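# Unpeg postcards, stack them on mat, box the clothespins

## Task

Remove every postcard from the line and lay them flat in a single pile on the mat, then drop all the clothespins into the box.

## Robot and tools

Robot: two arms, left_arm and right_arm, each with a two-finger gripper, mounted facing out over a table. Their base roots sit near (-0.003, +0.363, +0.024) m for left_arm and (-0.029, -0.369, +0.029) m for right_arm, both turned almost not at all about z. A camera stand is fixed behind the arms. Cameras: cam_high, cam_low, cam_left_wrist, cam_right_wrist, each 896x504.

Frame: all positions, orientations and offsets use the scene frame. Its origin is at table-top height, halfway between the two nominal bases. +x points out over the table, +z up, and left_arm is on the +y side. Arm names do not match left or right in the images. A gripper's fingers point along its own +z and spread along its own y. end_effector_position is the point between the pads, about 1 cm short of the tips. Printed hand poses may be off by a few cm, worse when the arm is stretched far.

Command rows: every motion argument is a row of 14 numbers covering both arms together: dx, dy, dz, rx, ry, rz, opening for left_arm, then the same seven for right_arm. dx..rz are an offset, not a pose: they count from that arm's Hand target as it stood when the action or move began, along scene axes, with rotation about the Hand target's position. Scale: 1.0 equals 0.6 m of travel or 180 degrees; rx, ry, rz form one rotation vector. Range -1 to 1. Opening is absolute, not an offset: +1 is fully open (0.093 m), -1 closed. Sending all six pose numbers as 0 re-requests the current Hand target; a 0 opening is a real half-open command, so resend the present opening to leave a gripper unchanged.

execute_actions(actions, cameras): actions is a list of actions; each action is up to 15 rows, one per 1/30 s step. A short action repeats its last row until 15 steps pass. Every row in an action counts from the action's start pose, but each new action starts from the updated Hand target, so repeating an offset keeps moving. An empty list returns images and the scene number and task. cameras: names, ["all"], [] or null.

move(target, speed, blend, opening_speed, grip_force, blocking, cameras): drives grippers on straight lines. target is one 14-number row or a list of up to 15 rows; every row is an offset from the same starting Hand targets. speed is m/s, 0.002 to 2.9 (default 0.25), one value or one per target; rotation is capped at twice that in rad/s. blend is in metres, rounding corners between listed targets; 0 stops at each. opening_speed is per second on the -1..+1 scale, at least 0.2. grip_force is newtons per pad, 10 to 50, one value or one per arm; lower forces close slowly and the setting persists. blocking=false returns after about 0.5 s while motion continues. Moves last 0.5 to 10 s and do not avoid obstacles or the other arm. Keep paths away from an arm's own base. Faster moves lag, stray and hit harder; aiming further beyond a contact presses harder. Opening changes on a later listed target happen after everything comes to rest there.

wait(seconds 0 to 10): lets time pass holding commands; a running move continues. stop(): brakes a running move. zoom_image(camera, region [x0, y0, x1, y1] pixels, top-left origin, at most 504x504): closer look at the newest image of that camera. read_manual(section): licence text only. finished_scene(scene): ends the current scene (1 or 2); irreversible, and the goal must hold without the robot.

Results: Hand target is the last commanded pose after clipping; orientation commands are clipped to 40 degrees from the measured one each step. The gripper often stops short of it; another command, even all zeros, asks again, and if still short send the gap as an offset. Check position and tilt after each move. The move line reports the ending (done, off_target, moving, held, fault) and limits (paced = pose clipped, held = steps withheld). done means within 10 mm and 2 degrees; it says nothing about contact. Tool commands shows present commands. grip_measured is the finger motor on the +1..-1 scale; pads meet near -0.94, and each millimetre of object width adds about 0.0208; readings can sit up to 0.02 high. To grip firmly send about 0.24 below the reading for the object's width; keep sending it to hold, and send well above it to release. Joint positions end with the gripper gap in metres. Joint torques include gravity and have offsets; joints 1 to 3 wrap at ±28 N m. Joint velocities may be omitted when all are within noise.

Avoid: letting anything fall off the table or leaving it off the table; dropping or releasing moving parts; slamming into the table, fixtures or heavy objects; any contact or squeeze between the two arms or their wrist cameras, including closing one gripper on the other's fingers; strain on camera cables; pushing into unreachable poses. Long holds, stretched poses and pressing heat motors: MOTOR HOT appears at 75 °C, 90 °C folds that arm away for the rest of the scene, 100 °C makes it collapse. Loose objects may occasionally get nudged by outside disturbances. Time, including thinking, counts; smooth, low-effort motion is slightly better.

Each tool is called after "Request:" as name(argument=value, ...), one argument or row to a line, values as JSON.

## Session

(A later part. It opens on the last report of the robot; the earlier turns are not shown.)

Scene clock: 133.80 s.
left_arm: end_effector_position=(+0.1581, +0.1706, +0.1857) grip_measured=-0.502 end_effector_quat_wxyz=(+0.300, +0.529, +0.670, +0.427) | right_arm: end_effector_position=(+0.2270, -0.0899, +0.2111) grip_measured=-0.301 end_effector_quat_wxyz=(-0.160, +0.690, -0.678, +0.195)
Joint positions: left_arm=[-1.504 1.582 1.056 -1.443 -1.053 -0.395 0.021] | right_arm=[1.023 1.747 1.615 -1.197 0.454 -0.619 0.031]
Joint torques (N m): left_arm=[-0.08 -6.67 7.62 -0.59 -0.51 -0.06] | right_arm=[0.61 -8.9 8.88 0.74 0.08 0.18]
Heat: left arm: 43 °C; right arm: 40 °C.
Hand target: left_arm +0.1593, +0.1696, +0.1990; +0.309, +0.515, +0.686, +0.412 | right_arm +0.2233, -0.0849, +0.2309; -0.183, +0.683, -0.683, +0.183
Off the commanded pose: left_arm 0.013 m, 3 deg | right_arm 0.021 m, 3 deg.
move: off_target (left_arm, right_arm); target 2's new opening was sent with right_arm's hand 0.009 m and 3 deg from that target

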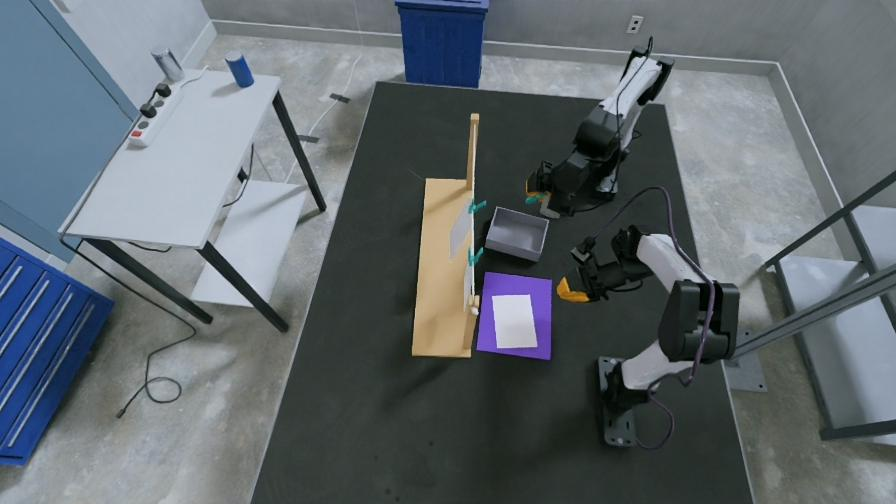

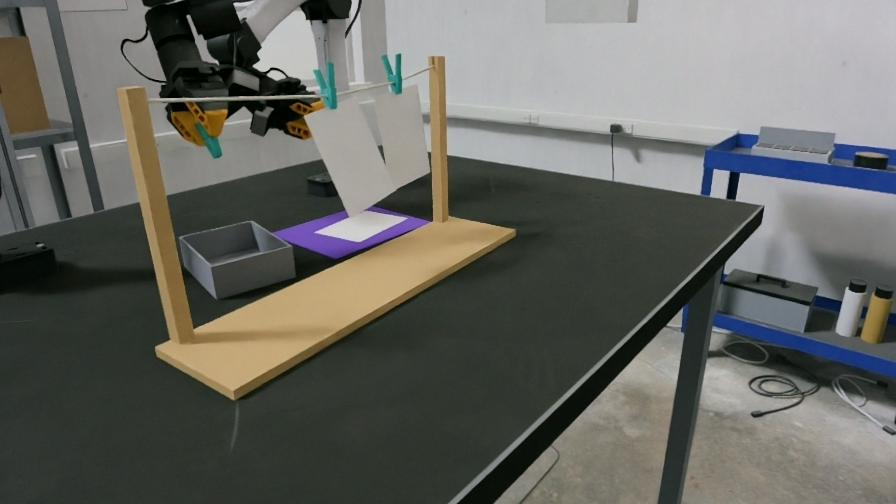

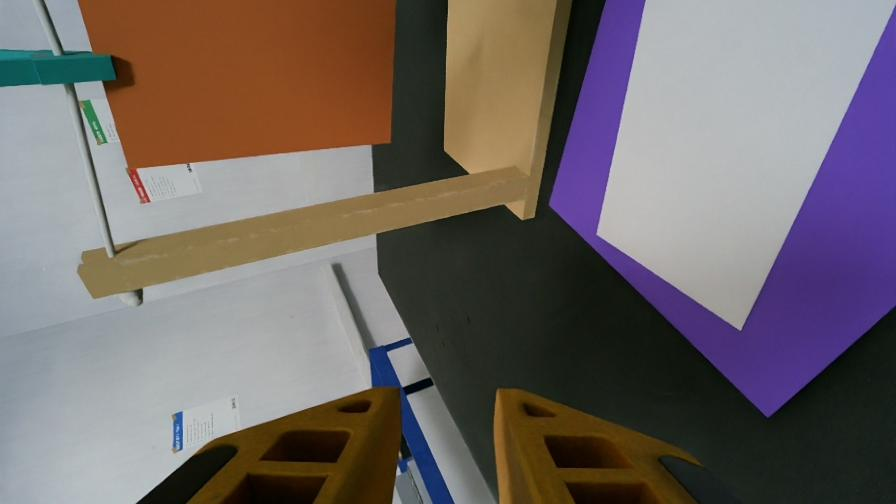

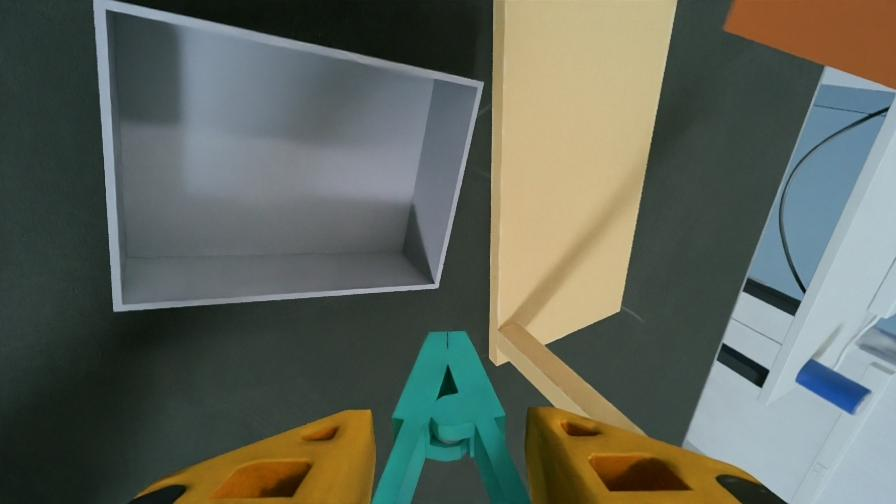

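Request:
move(
  target=[
    [0,0,0,0,0,0,-0.5,0.04,-0.005,-0.28,0,0,0,-0.35],
    [0,0,0,0,0,0,-0.5,0.04,-0.005,-0.28,0,0,0,0.3],
    [0,0,0,0,0,0,-0.5,0.0,-0.005,0.0,0,0,0,0.3],
  ],
  cameras=["all"],
  speed=0.12,
  opening_speed=0.6,
)

Scene clock: 140.40 s.
left_arm: end_effector_position=(+0.1581, +0.1706, +0.1857) grip_measured=-0.502 end_effector_quat_wxyz=(+0.300, +0.529, +0.670, +0.427) | right_arm: end_effector_position=(+0.2249, -0.0907, +0.2096) grip_measured=+0.297 end_effector_quat_wxyz=(-0.159, +0.693, -0.677, +0.191)
Joint positions: left_arm=[-1.504 1.582 1.056 -1.443 -1.053 -0.395 0.021] | right_arm=[1.023 1.74 1.603 -1.192 0.445 -0.623 0.059]
Joint torques (N m): left_arm=[-0.08 -6.67 7.65 -0.59 -0.51 -0.05] | right_arm=[0.61 -9.1 8.91 0.72 0.14 0.16]
Heat: left arm: 44 °C; right arm: 40 °C.
Hand target: left_arm +0.1593, +0.1696, +0.1990; +0.309, +0.515, +0.686, +0.412 | right_arm +0.2233, -0.0879, +0.2309; -0.183, +0.683, -0.683, +0.183
Off the commanded pose: left_arm 0.013 m, 3 deg | right_arm 0.022 m, 3 deg.
move: off_target (left_arm, right_arm); target 2's new opening was sent with right_arm's hand 0.010 m and 3 deg from that target

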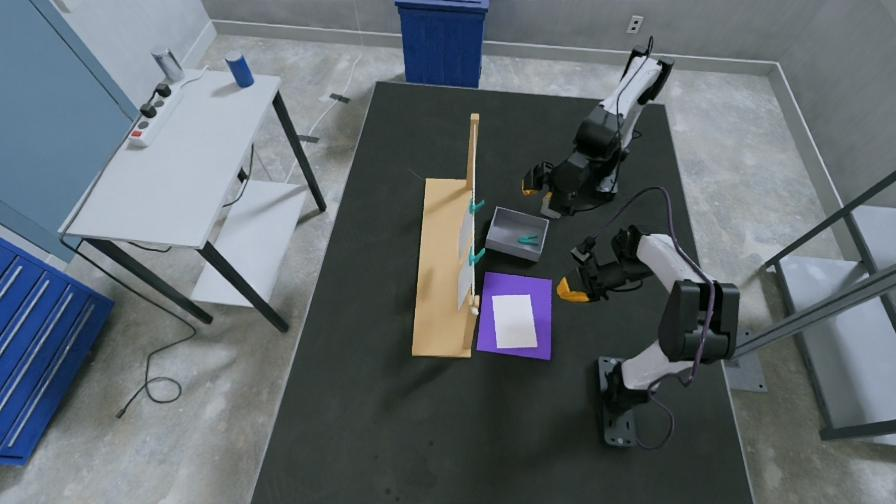

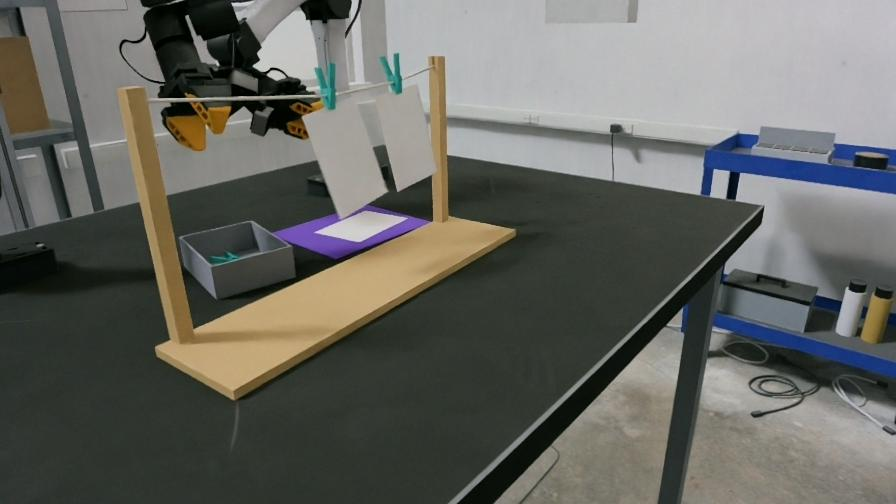

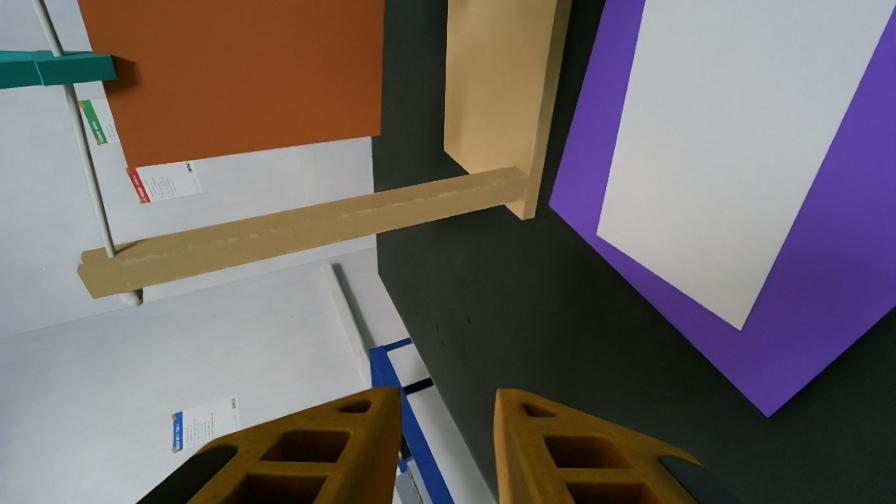

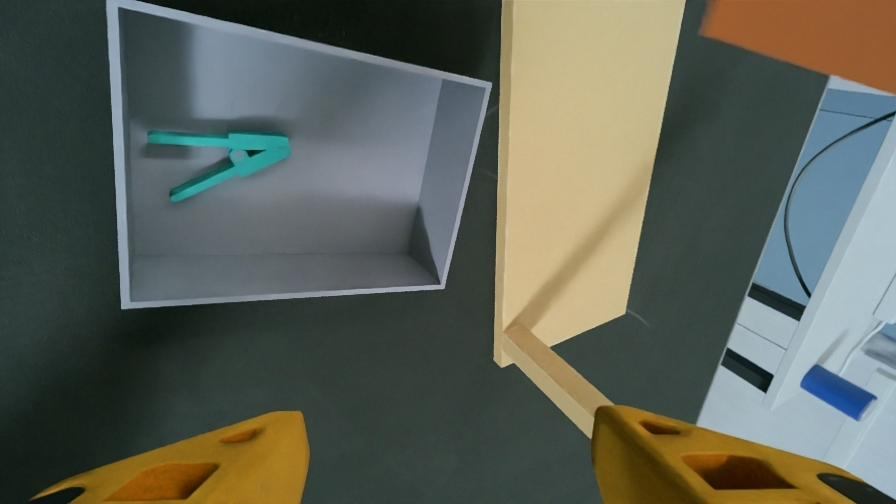

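Request:
move(
  target=[0.1,0.08,0.035,-0.505,-0.01,-0.1314,-0.52,0.045,0.147,0.19,0.414,-0.208,-0.301,0],
  cameras=["all"],
  speed=0.3,
)

Scene clock: 145.97 s.
left_arm: end_effector_position=(+0.2164, +0.2169, +0.2116) grip_measured=-0.518 end_effector_quat_wxyz=(+0.640, +0.256, +0.678, -0.254) | right_arm: end_effector_position=(+0.2471, -0.0041, +0.3174) grip_measured=+0.002 end_effector_quat_wxyz=(+0.606, -0.047, +0.793, -0.035)
Joint positions: left_arm=[-0.344 0.377 0.094 0.226 0.4 0.004 0.02] | right_arm=[1.267 1.781 1.583 -0.542 1.17 0.581 0.045]
Joint torques (N m): left_arm=[0.17 1.59 5.7 2.83 0.08 -0.01] | right_arm=[0.64 -7.84 9.83 2.06 0.68 0.17]
Heat: left arm: 43 °C; right arm: 40 °C.
Hand target: left_arm +0.2193, +0.2176, +0.2200; +0.661, +0.253, +0.660, -0.254 | right_arm +0.2503, +0.0003, +0.3449; +0.629, +0.000, +0.778, +0.000
Off the commanded pose: left_arm 0.009 m, 3 deg | right_arm 0.028 m, 7 deg.
move: off_target (left_arm, right_arm)

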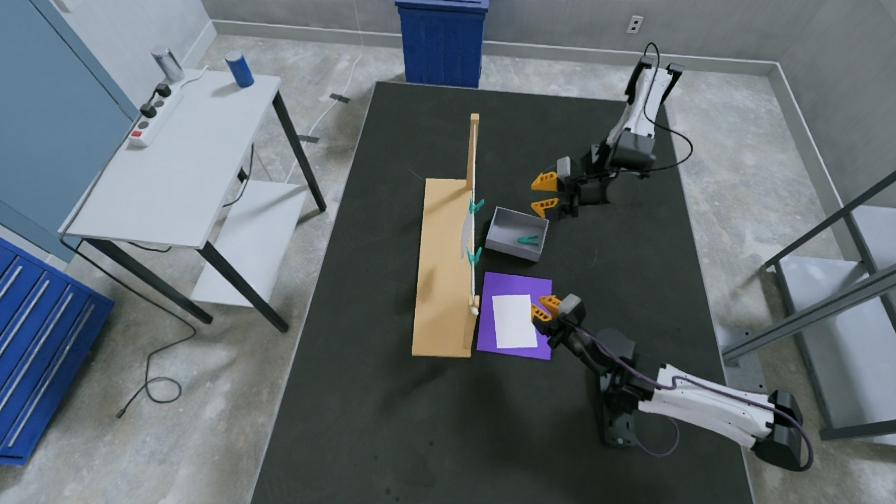

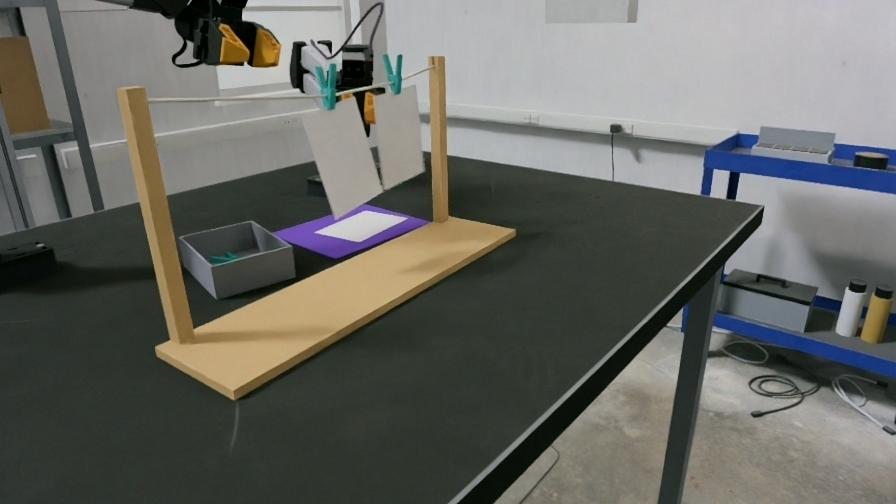

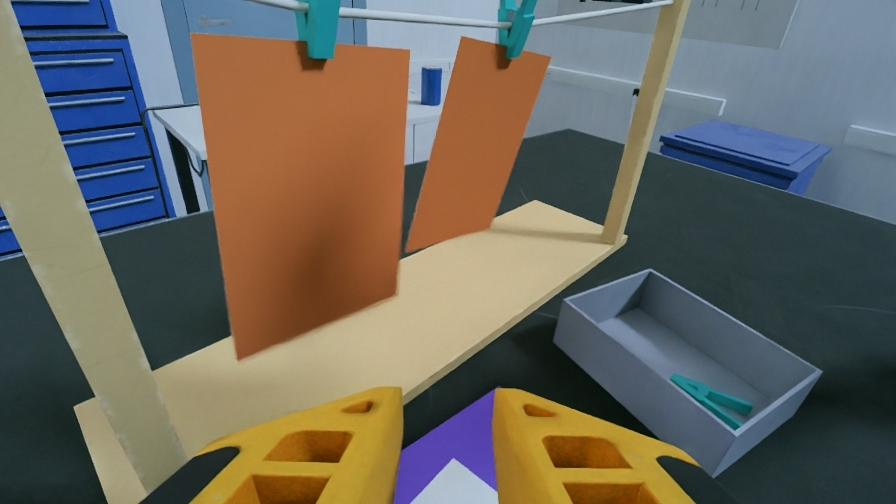

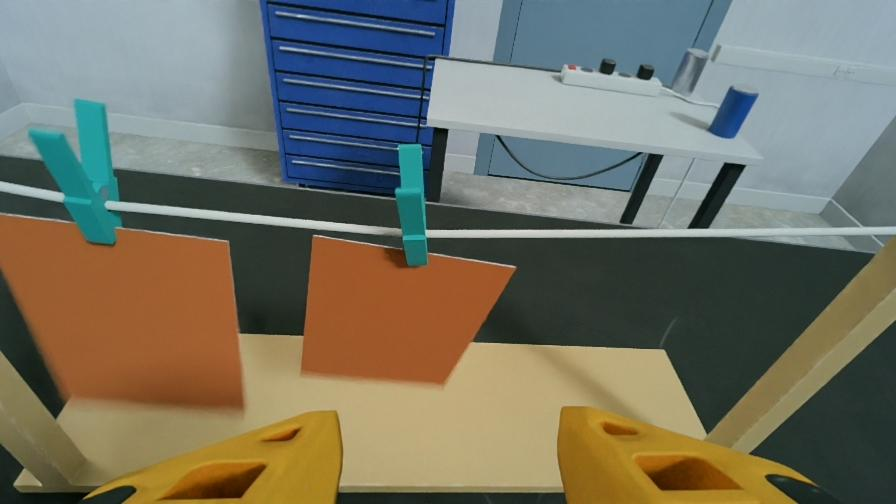

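Request:
move(
  target=[0,0,0,0,0,0,-0.52,0.15,0.03,-0.025,0.035,0,0,-0.3],
  cameras=["cam_low","cam_left_wrist","cam_right_wrist"],
  speed=0.15,
)

Scene clock: 148.00 s.
left_arm: end_effector_position=(+0.2165, +0.2169, +0.2123) grip_measured=-0.518 end_effector_quat_wxyz=(+0.641, +0.256, +0.677, -0.254) | right_arm: end_effector_position=(+0.3361, +0.0064, +0.3023) grip_measured=-0.298 end_effector_quat_wxyz=(+0.611, +0.013, +0.791, -0.002)
Joint positions: left_arm=[-0.344 0.377 0.094 0.229 0.4 0.004 0.02] | right_arm=[1.079 1.93 1.658 -0.252 1.04 0.475 0.031]
Joint torques (N m): left_arm=[0.2 1.88 5.59 2.83 0.07 -0.01] | right_arm=[0.02 -9.16 10.06 2.39 0.01 -0.11]
Heat: left arm: 43 °C; right arm: 40 °C.
Hand target: left_arm +0.2193, +0.2176, +0.2200; +0.661, +0.253, +0.660, -0.254 | right_arm +0.3403, +0.0183, +0.3299; +0.628, +0.035, +0.776, +0.043
Off the commanded pose: left_arm 0.008 m, 3 deg | right_arm 0.030 m, 6 deg.
move: off_target (left_arm, right_arm)
Images, in order (width x height): cam_low 896x504, cam_left_wrist 896x504, cam_right_wrist 896x504.

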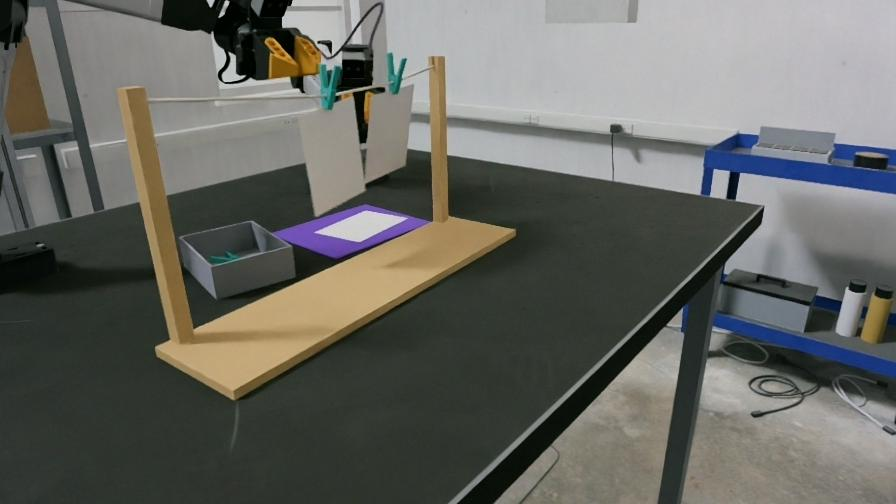

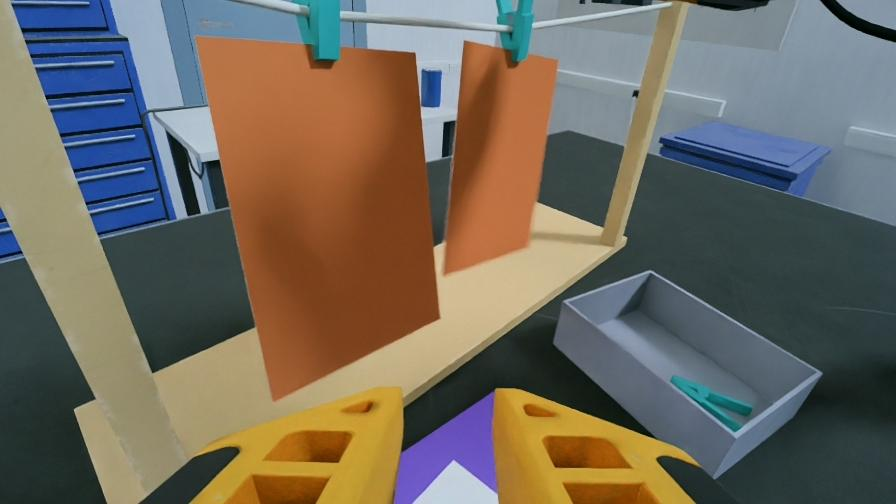

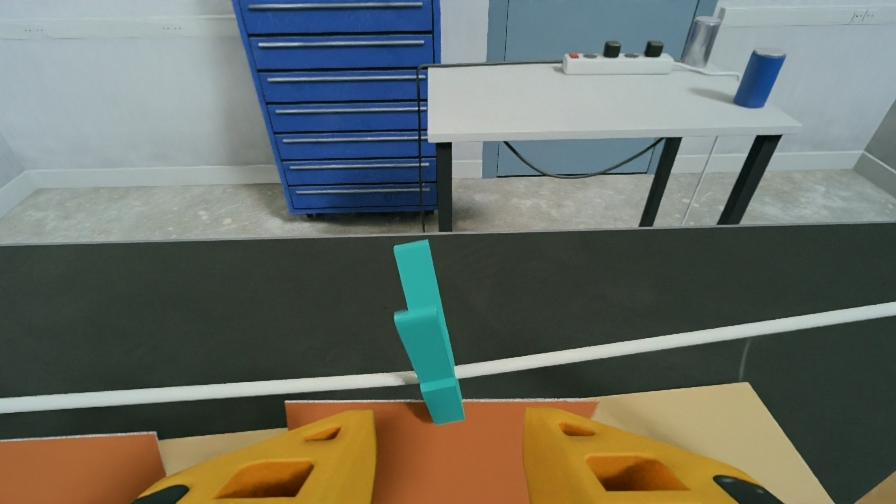

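Request:
move(
  target=[0,0,0,0,0,0,-0.52,0.073,0.01,-0.018,0,0,0,-0.4],
  cameras=["cam_low","cam_left_wrist","cam_right_wrist"],
  speed=0.06,
)

Scene clock: 149.87 s.
left_arm: end_effector_position=(+0.2165, +0.2169, +0.2123) grip_measured=-0.518 end_effector_quat_wxyz=(+0.641, +0.256, +0.677, -0.254) | right_arm: end_effector_position=(+0.3795, +0.0126, +0.2883) grip_measured=-0.398 end_effector_quat_wxyz=(+0.607, +0.014, +0.795, -0.002)
Joint positions: left_arm=[-0.344 0.377 0.094 0.229 0.4 0.004 0.02] | right_arm=[1 2.039 1.753 -0.197 0.968 0.421 0.026]
Joint torques (N m): left_arm=[0.18 1.84 5.63 2.83 0.07 -0.02] | right_arm=[-0.08 -10.25 10.15 2.47 -0.02 -0.1]
Heat: left arm: 43 °C; right arm: 41 °C.
Hand target: left_arm +0.2193, +0.2176, +0.2200; +0.661, +0.253, +0.660, -0.254 | right_arm +0.3841, +0.0243, +0.3191; +0.628, +0.035, +0.776, +0.043
Off the commanded pose: left_arm 0.008 m, 3 deg | right_arm 0.033 m, 6 deg.
move: off_target (left_arm, right_arm)
Images, in order (width x height): cam_low 896x504, cam_left_wrist 896x504, cam_right_wrist 896x504.

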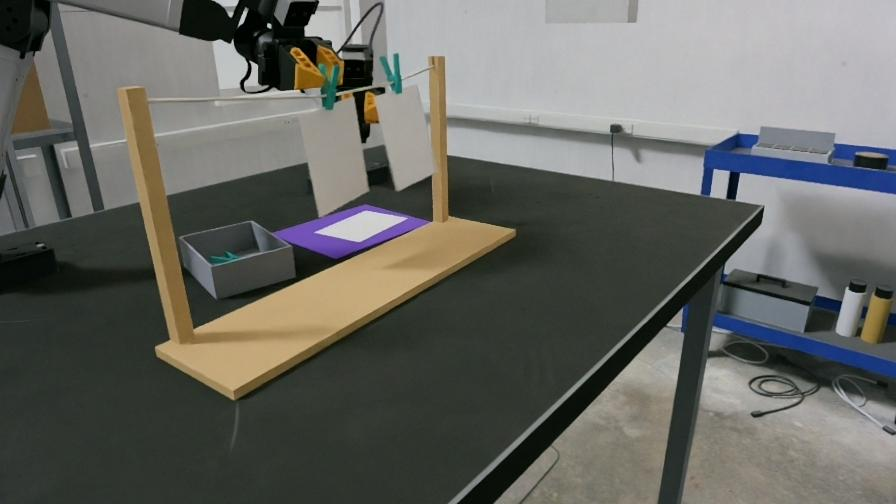

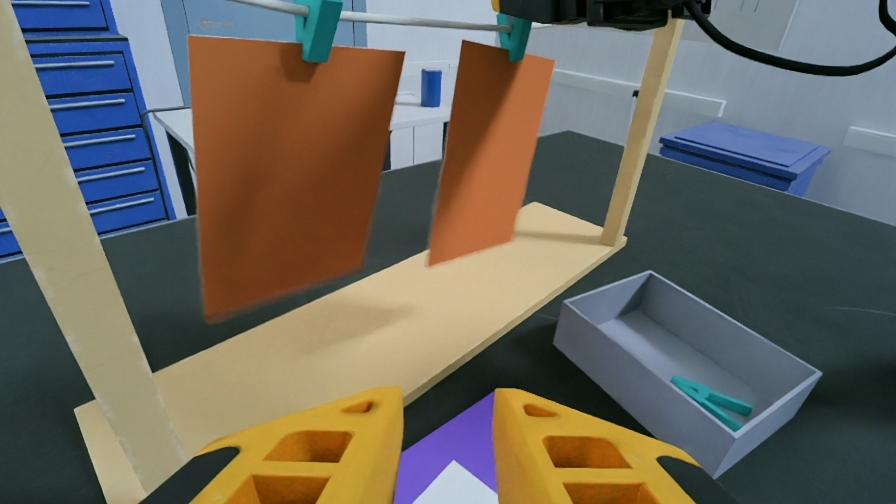

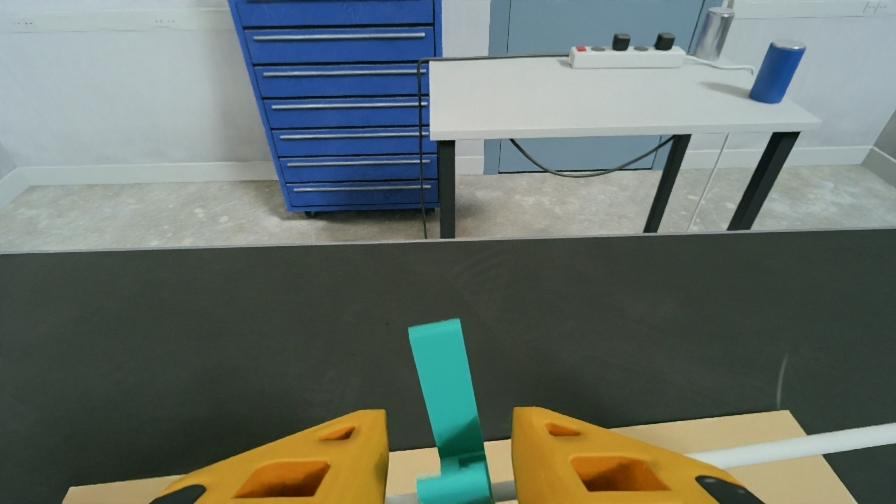

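Request:
move(
  target=[0,0,0,0,0,0,-0.52,0,0,0,0,0,0,-1],
  cameras=["cam_low","cam_left_wrist","cam_right_wrist"],
  grip_force=[50, 20],
)

Scene clock: 152.20 s.
left_arm: end_effector_position=(+0.2165, +0.2169, +0.2123) grip_measured=-0.518 end_effector_quat_wxyz=(+0.641, +0.256, +0.677, -0.254) | right_arm: end_effector_position=(+0.3820, +0.0091, +0.2887) grip_measured=-0.777 end_effector_quat_wxyz=(+0.608, +0.017, +0.794, -0.006)
Joint positions: left_arm=[-0.344 0.377 0.094 0.229 0.4 0.004 0.02] | right_arm=[0.994 2.039 1.753 -0.197 0.974 0.42 0.008]
Joint torques (N m): left_arm=[0.16 1.83 5.64 2.82 0.06 -0.01] | right_arm=[0.27 -10.22 10.19 2.45 -0.02 -0.08]
Heat: left arm: 43 °C; right arm: 41 °C.
Hand target: left_arm +0.2193, +0.2176, +0.2200; +0.661, +0.253, +0.660, -0.254 | right_arm +0.3841, +0.0243, +0.3191; +0.628, +0.035, +0.776, +0.043
Off the commanded pose: left_arm 0.008 m, 3 deg | right_arm 0.034 m, 7 deg.
grip_force (N): 50, 20
move: off_target (left_arm, right_arm)
Images, in order (width x height): cam_low 896x504, cam_left_wrist 896x504, cam_right_wrist 896x504.

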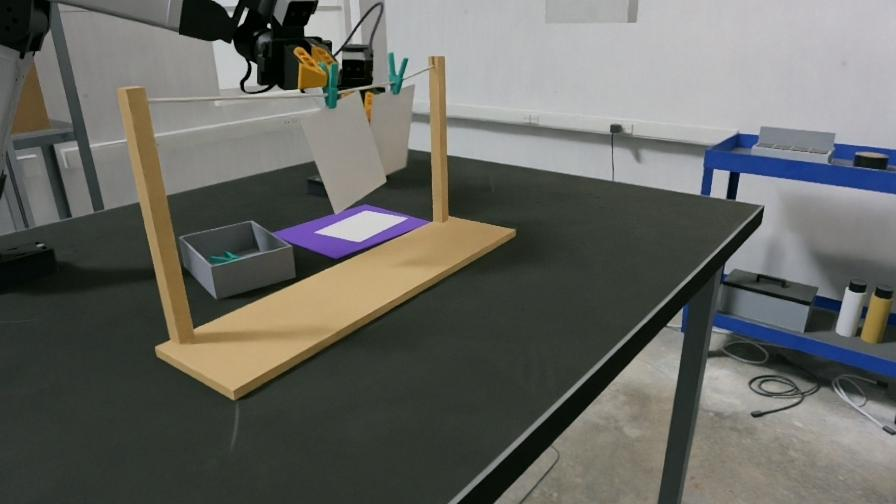

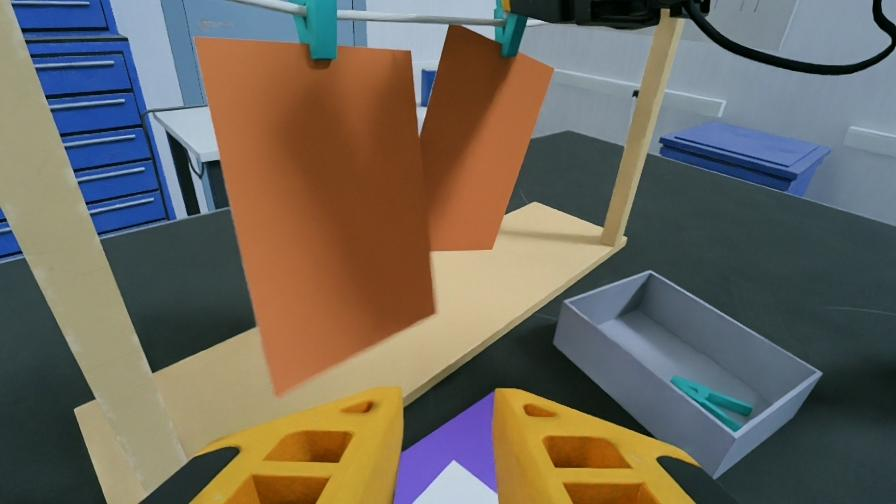

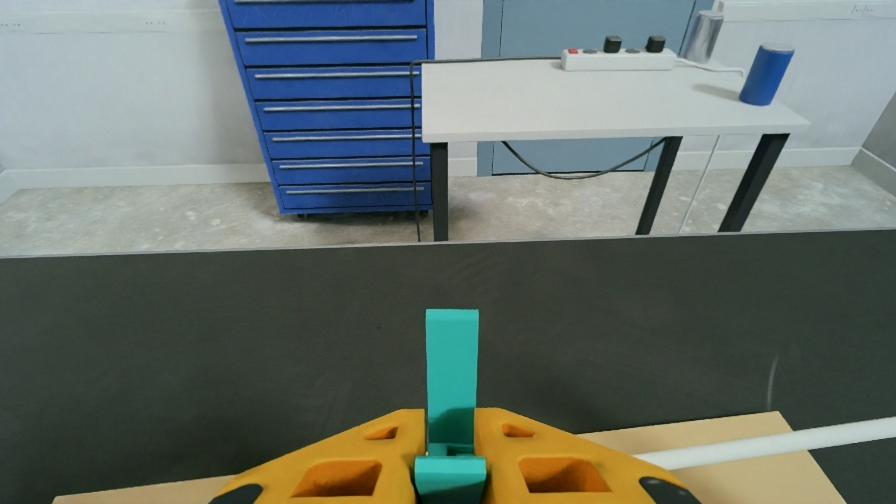

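Request:
move(
  target=[0,0,0,0,0,0,-0.52,0,-0.058,0.0,0,0,0,-1],
  cameras=["all"],
  speed=0.05,
)

Scene clock: 153.83 s.
left_arm: end_effector_position=(+0.2165, +0.2169, +0.2123) grip_measured=-0.518 end_effector_quat_wxyz=(+0.641, +0.256, +0.677, -0.254) | right_arm: end_effector_position=(+0.3779, +0.0055, +0.2883) grip_measured=-0.780 end_effector_quat_wxyz=(+0.607, +0.010, +0.794, +0.030)
Joint positions: left_arm=[-0.344 0.377 0.094 0.229 0.4 0.004 0.02] | right_arm=[0.984 1.974 1.648 -0.109 0.902 0.412 0.008]
Joint torques (N m): left_arm=[0.2 1.85 5.67 2.81 0.07 -0.02] | right_arm=[-1.35 -13.71 5.2 2.33 0.22 -0.13]
Heat: left arm: 43 °C; right arm: 41 °C.
Hand target: left_arm +0.2193, +0.2176, +0.2200; +0.661, +0.253, +0.660, -0.254 | right_arm +0.3841, -0.0105, +0.3191; +0.628, +0.035, +0.776, +0.043
Off the commanded pose: left_arm 0.008 m, 3 deg | right_arm 0.035 m, 4 deg.
grip_force (N): 50, 20
move: off_target (left_arm, right_arm)

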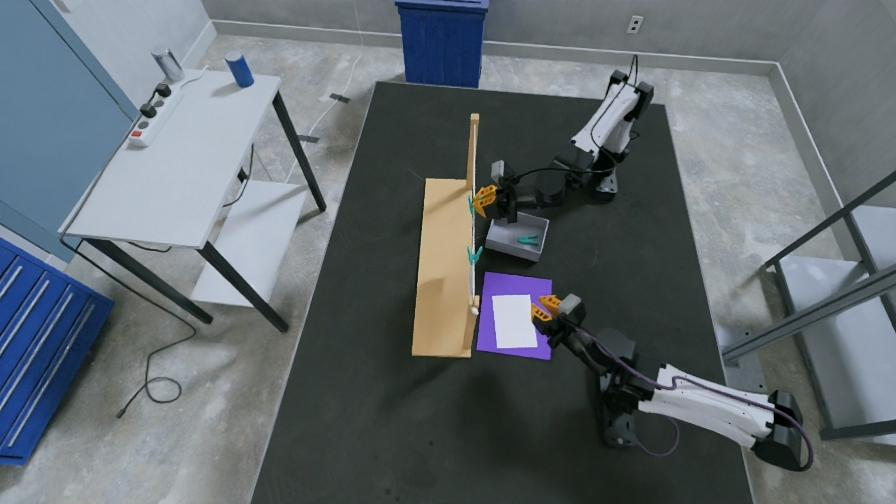

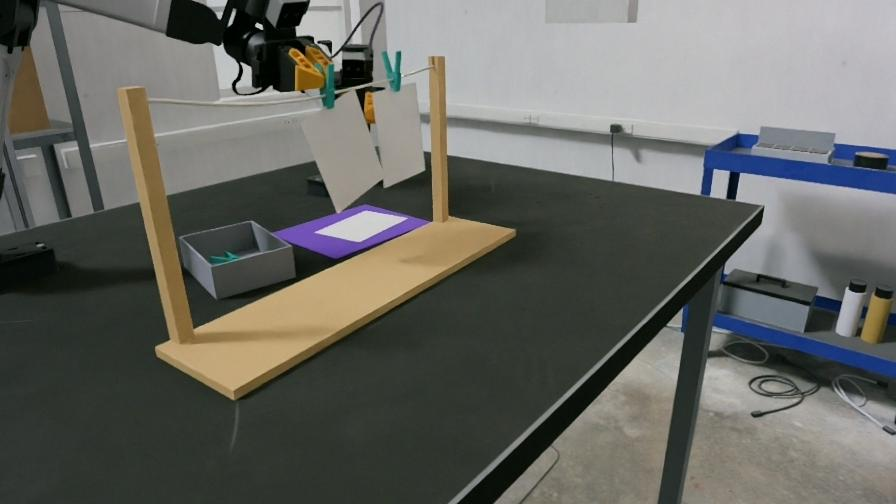

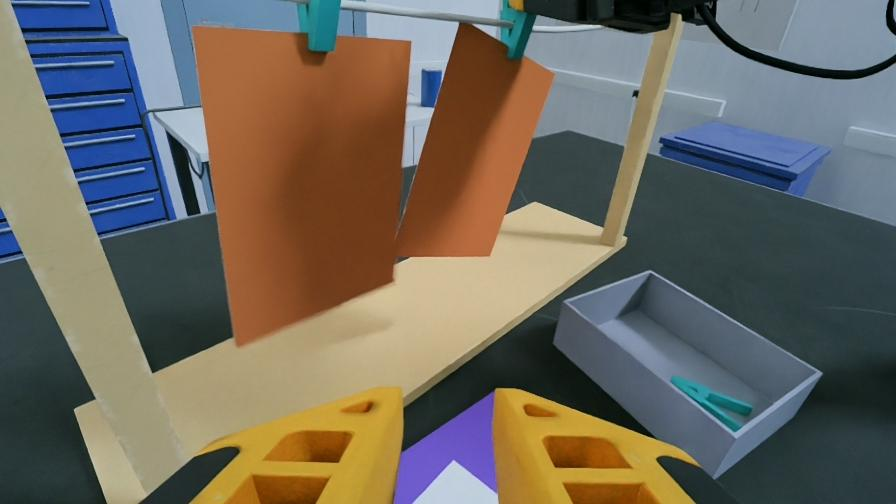

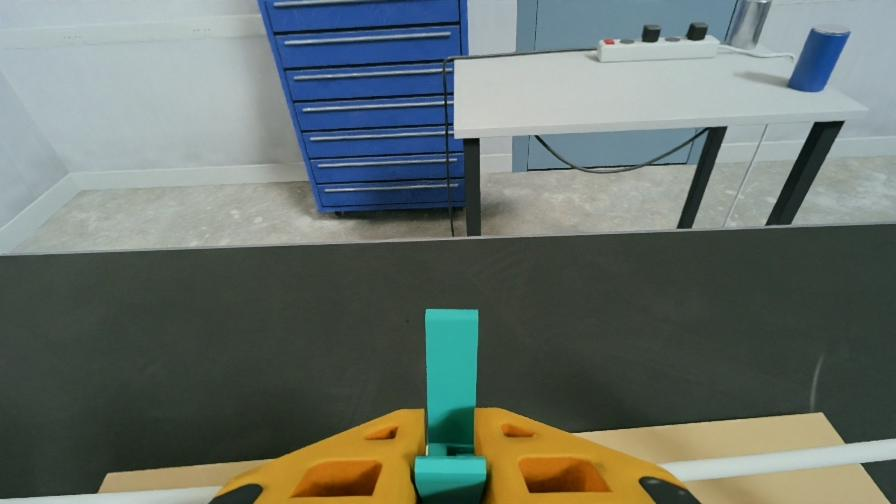

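Request:
move(
  target=[0,0,0,0,0,0,-0.52,0,0.05,0.0,-0.067,0,0,-1],
  cameras=["cam_low","cam_left_wrist","cam_right_wrist"],
  speed=0.08,
)

Scene clock: 156.27 s.
left_arm: end_effector_position=(+0.2165, +0.2169, +0.2123) grip_measured=-0.518 end_effector_quat_wxyz=(+0.641, +0.256, +0.677, -0.254) | right_arm: end_effector_position=(+0.3897, +0.0121, +0.3000) grip_measured=-0.781 end_effector_quat_wxyz=(+0.620, -0.034, +0.782, -0.048)
Joint positions: left_arm=[-0.344 0.377 0.094 0.229 0.4 0.004 0.02] | right_arm=[0.987 2.056 1.783 -0.145 0.982 0.233 0.008]
Joint torques (N m): left_arm=[0.14 1.83 5.63 2.82 0.07 -0.02] | right_arm=[1.11 -10.25 10.39 1.63 0.24 -0.09]
Heat: left arm: 43 °C; right arm: 41 °C.
Hand target: left_arm +0.2193, +0.2176, +0.2200; +0.661, +0.253, +0.660, -0.254 | right_arm +0.3841, +0.0195, +0.3191; +0.628, -0.031, +0.777, -0.039
Off the commanded pose: left_arm 0.008 m, 3 deg | right_arm 0.021 m, 1 deg.
grip_force (N): 50, 20
move: off_target (left_arm, right_arm)
Images, in order (width x height): cam_low 896x504, cam_left_wrist 896x504, cam_right_wrist 896x504.

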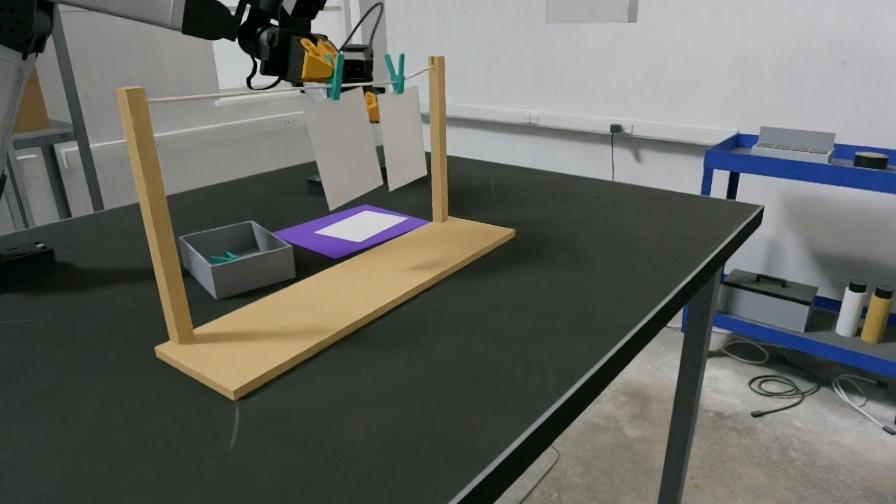

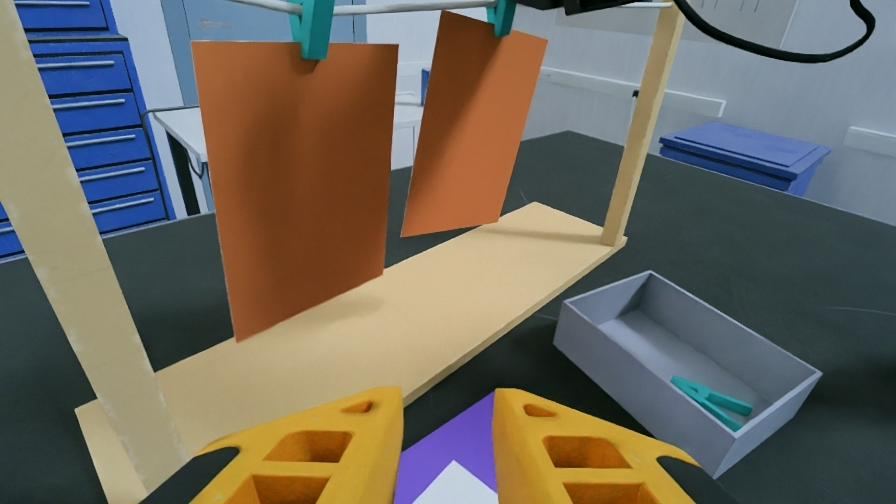

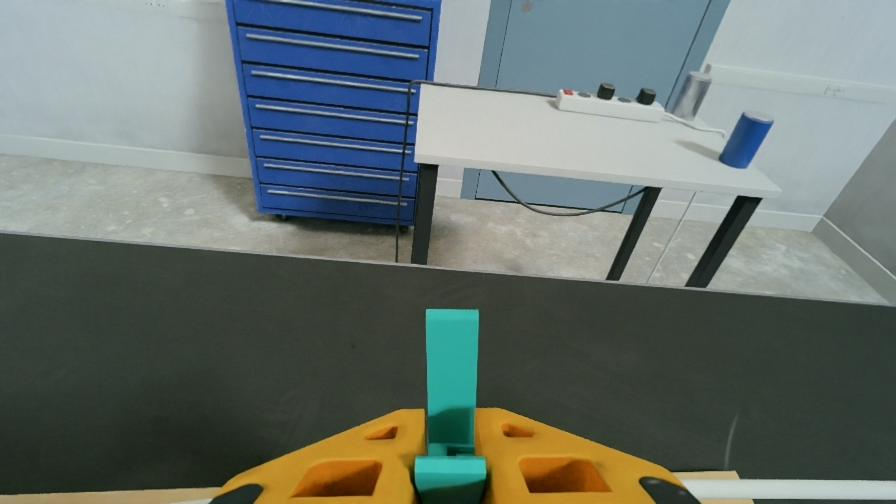

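Request:
move(
  target=[0.04,-0.05,-0.01,0,0,0,-0.52,0,-0.01,0.0,-0.06,0,0,-1],
  cameras=["cam_high","cam_low","cam_left_wrist","cam_right_wrist"],
  speed=0.08,
)

Scene clock: 159.20 s.
left_arm: end_effector_position=(+0.2411, +0.1881, +0.1940) grip_measured=-0.518 end_effector_quat_wxyz=(+0.628, +0.262, +0.687, -0.254) | right_arm: end_effector_position=(+0.3862, +0.0143, +0.2994) grip_measured=-0.781 end_effector_quat_wxyz=(+0.615, -0.101, +0.775, -0.107)
Joint positions: left_arm=[-0.475 0.802 0.094 0.622 0.278 0.003 0.02] | right_arm=[0.997 2.06 1.786 -0.148 1 0.059 0.008]
Joint torques (N m): left_arm=[-0.95 -0.05 6.43 2.86 -0.23 -0.03] | right_arm=[0.59 -10.47 10.36 1.56 0.46 -0.1]
Heat: left arm: 44 °C; right arm: 42 °C.
Hand target: left_arm +0.2433, +0.1876, +0.2140; +0.661, +0.253, +0.660, -0.254 | right_arm +0.3841, +0.0135, +0.3191; +0.622, -0.090, +0.770, -0.112
Off the commanded pose: left_arm 0.020 m, 5 deg | right_arm 0.020 m, 2 deg.
grip_force (N): 50, 20
move: off_target (left_arm, right_arm)

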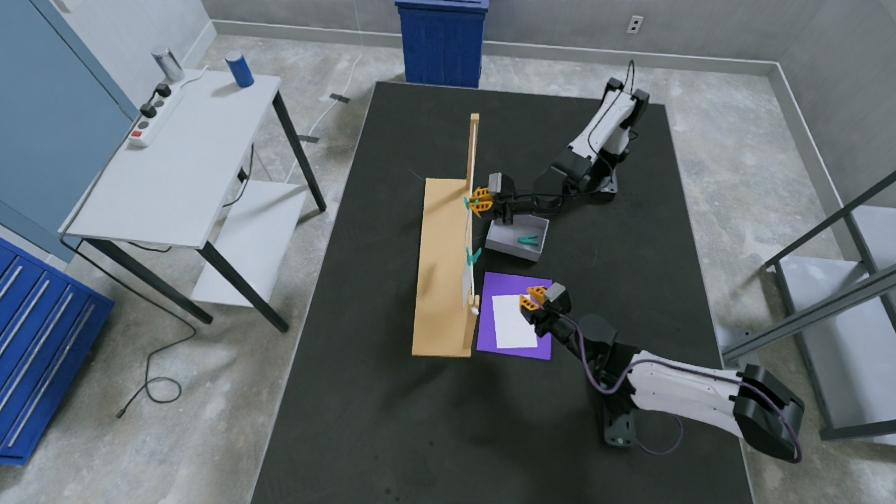

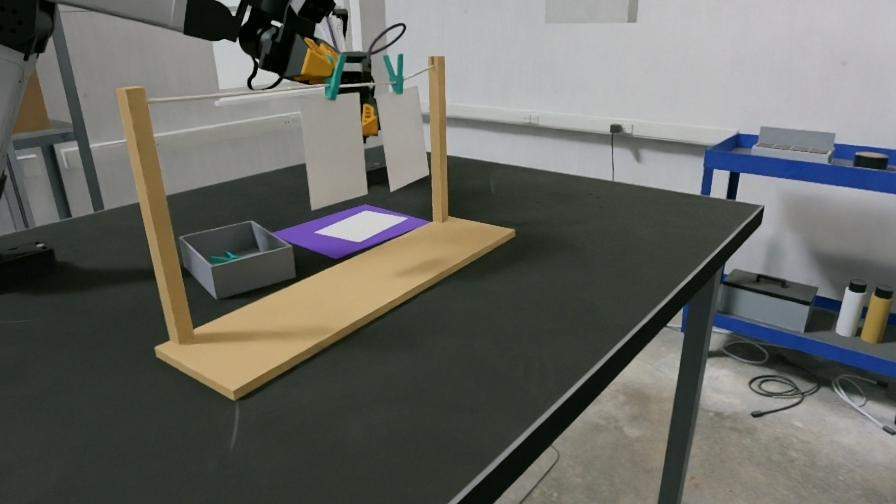

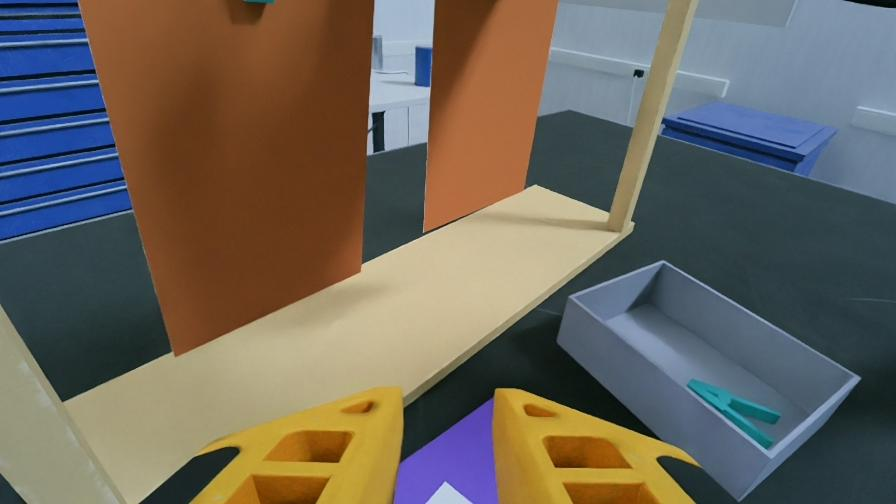

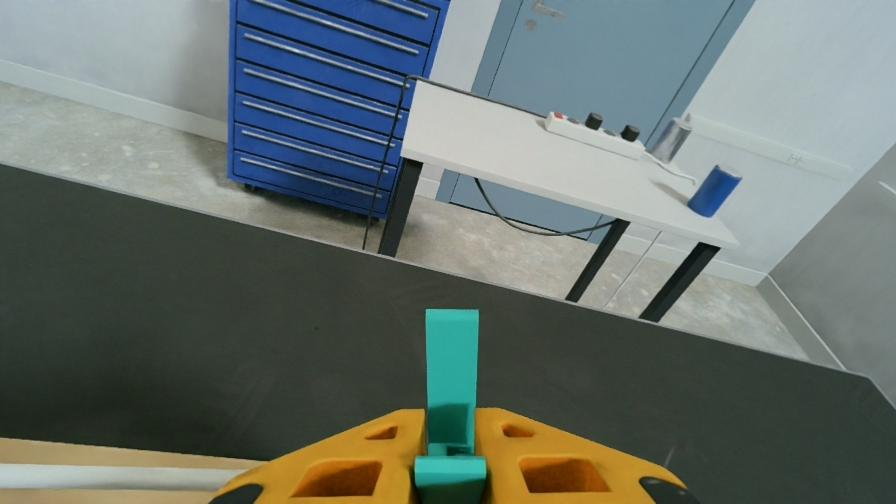

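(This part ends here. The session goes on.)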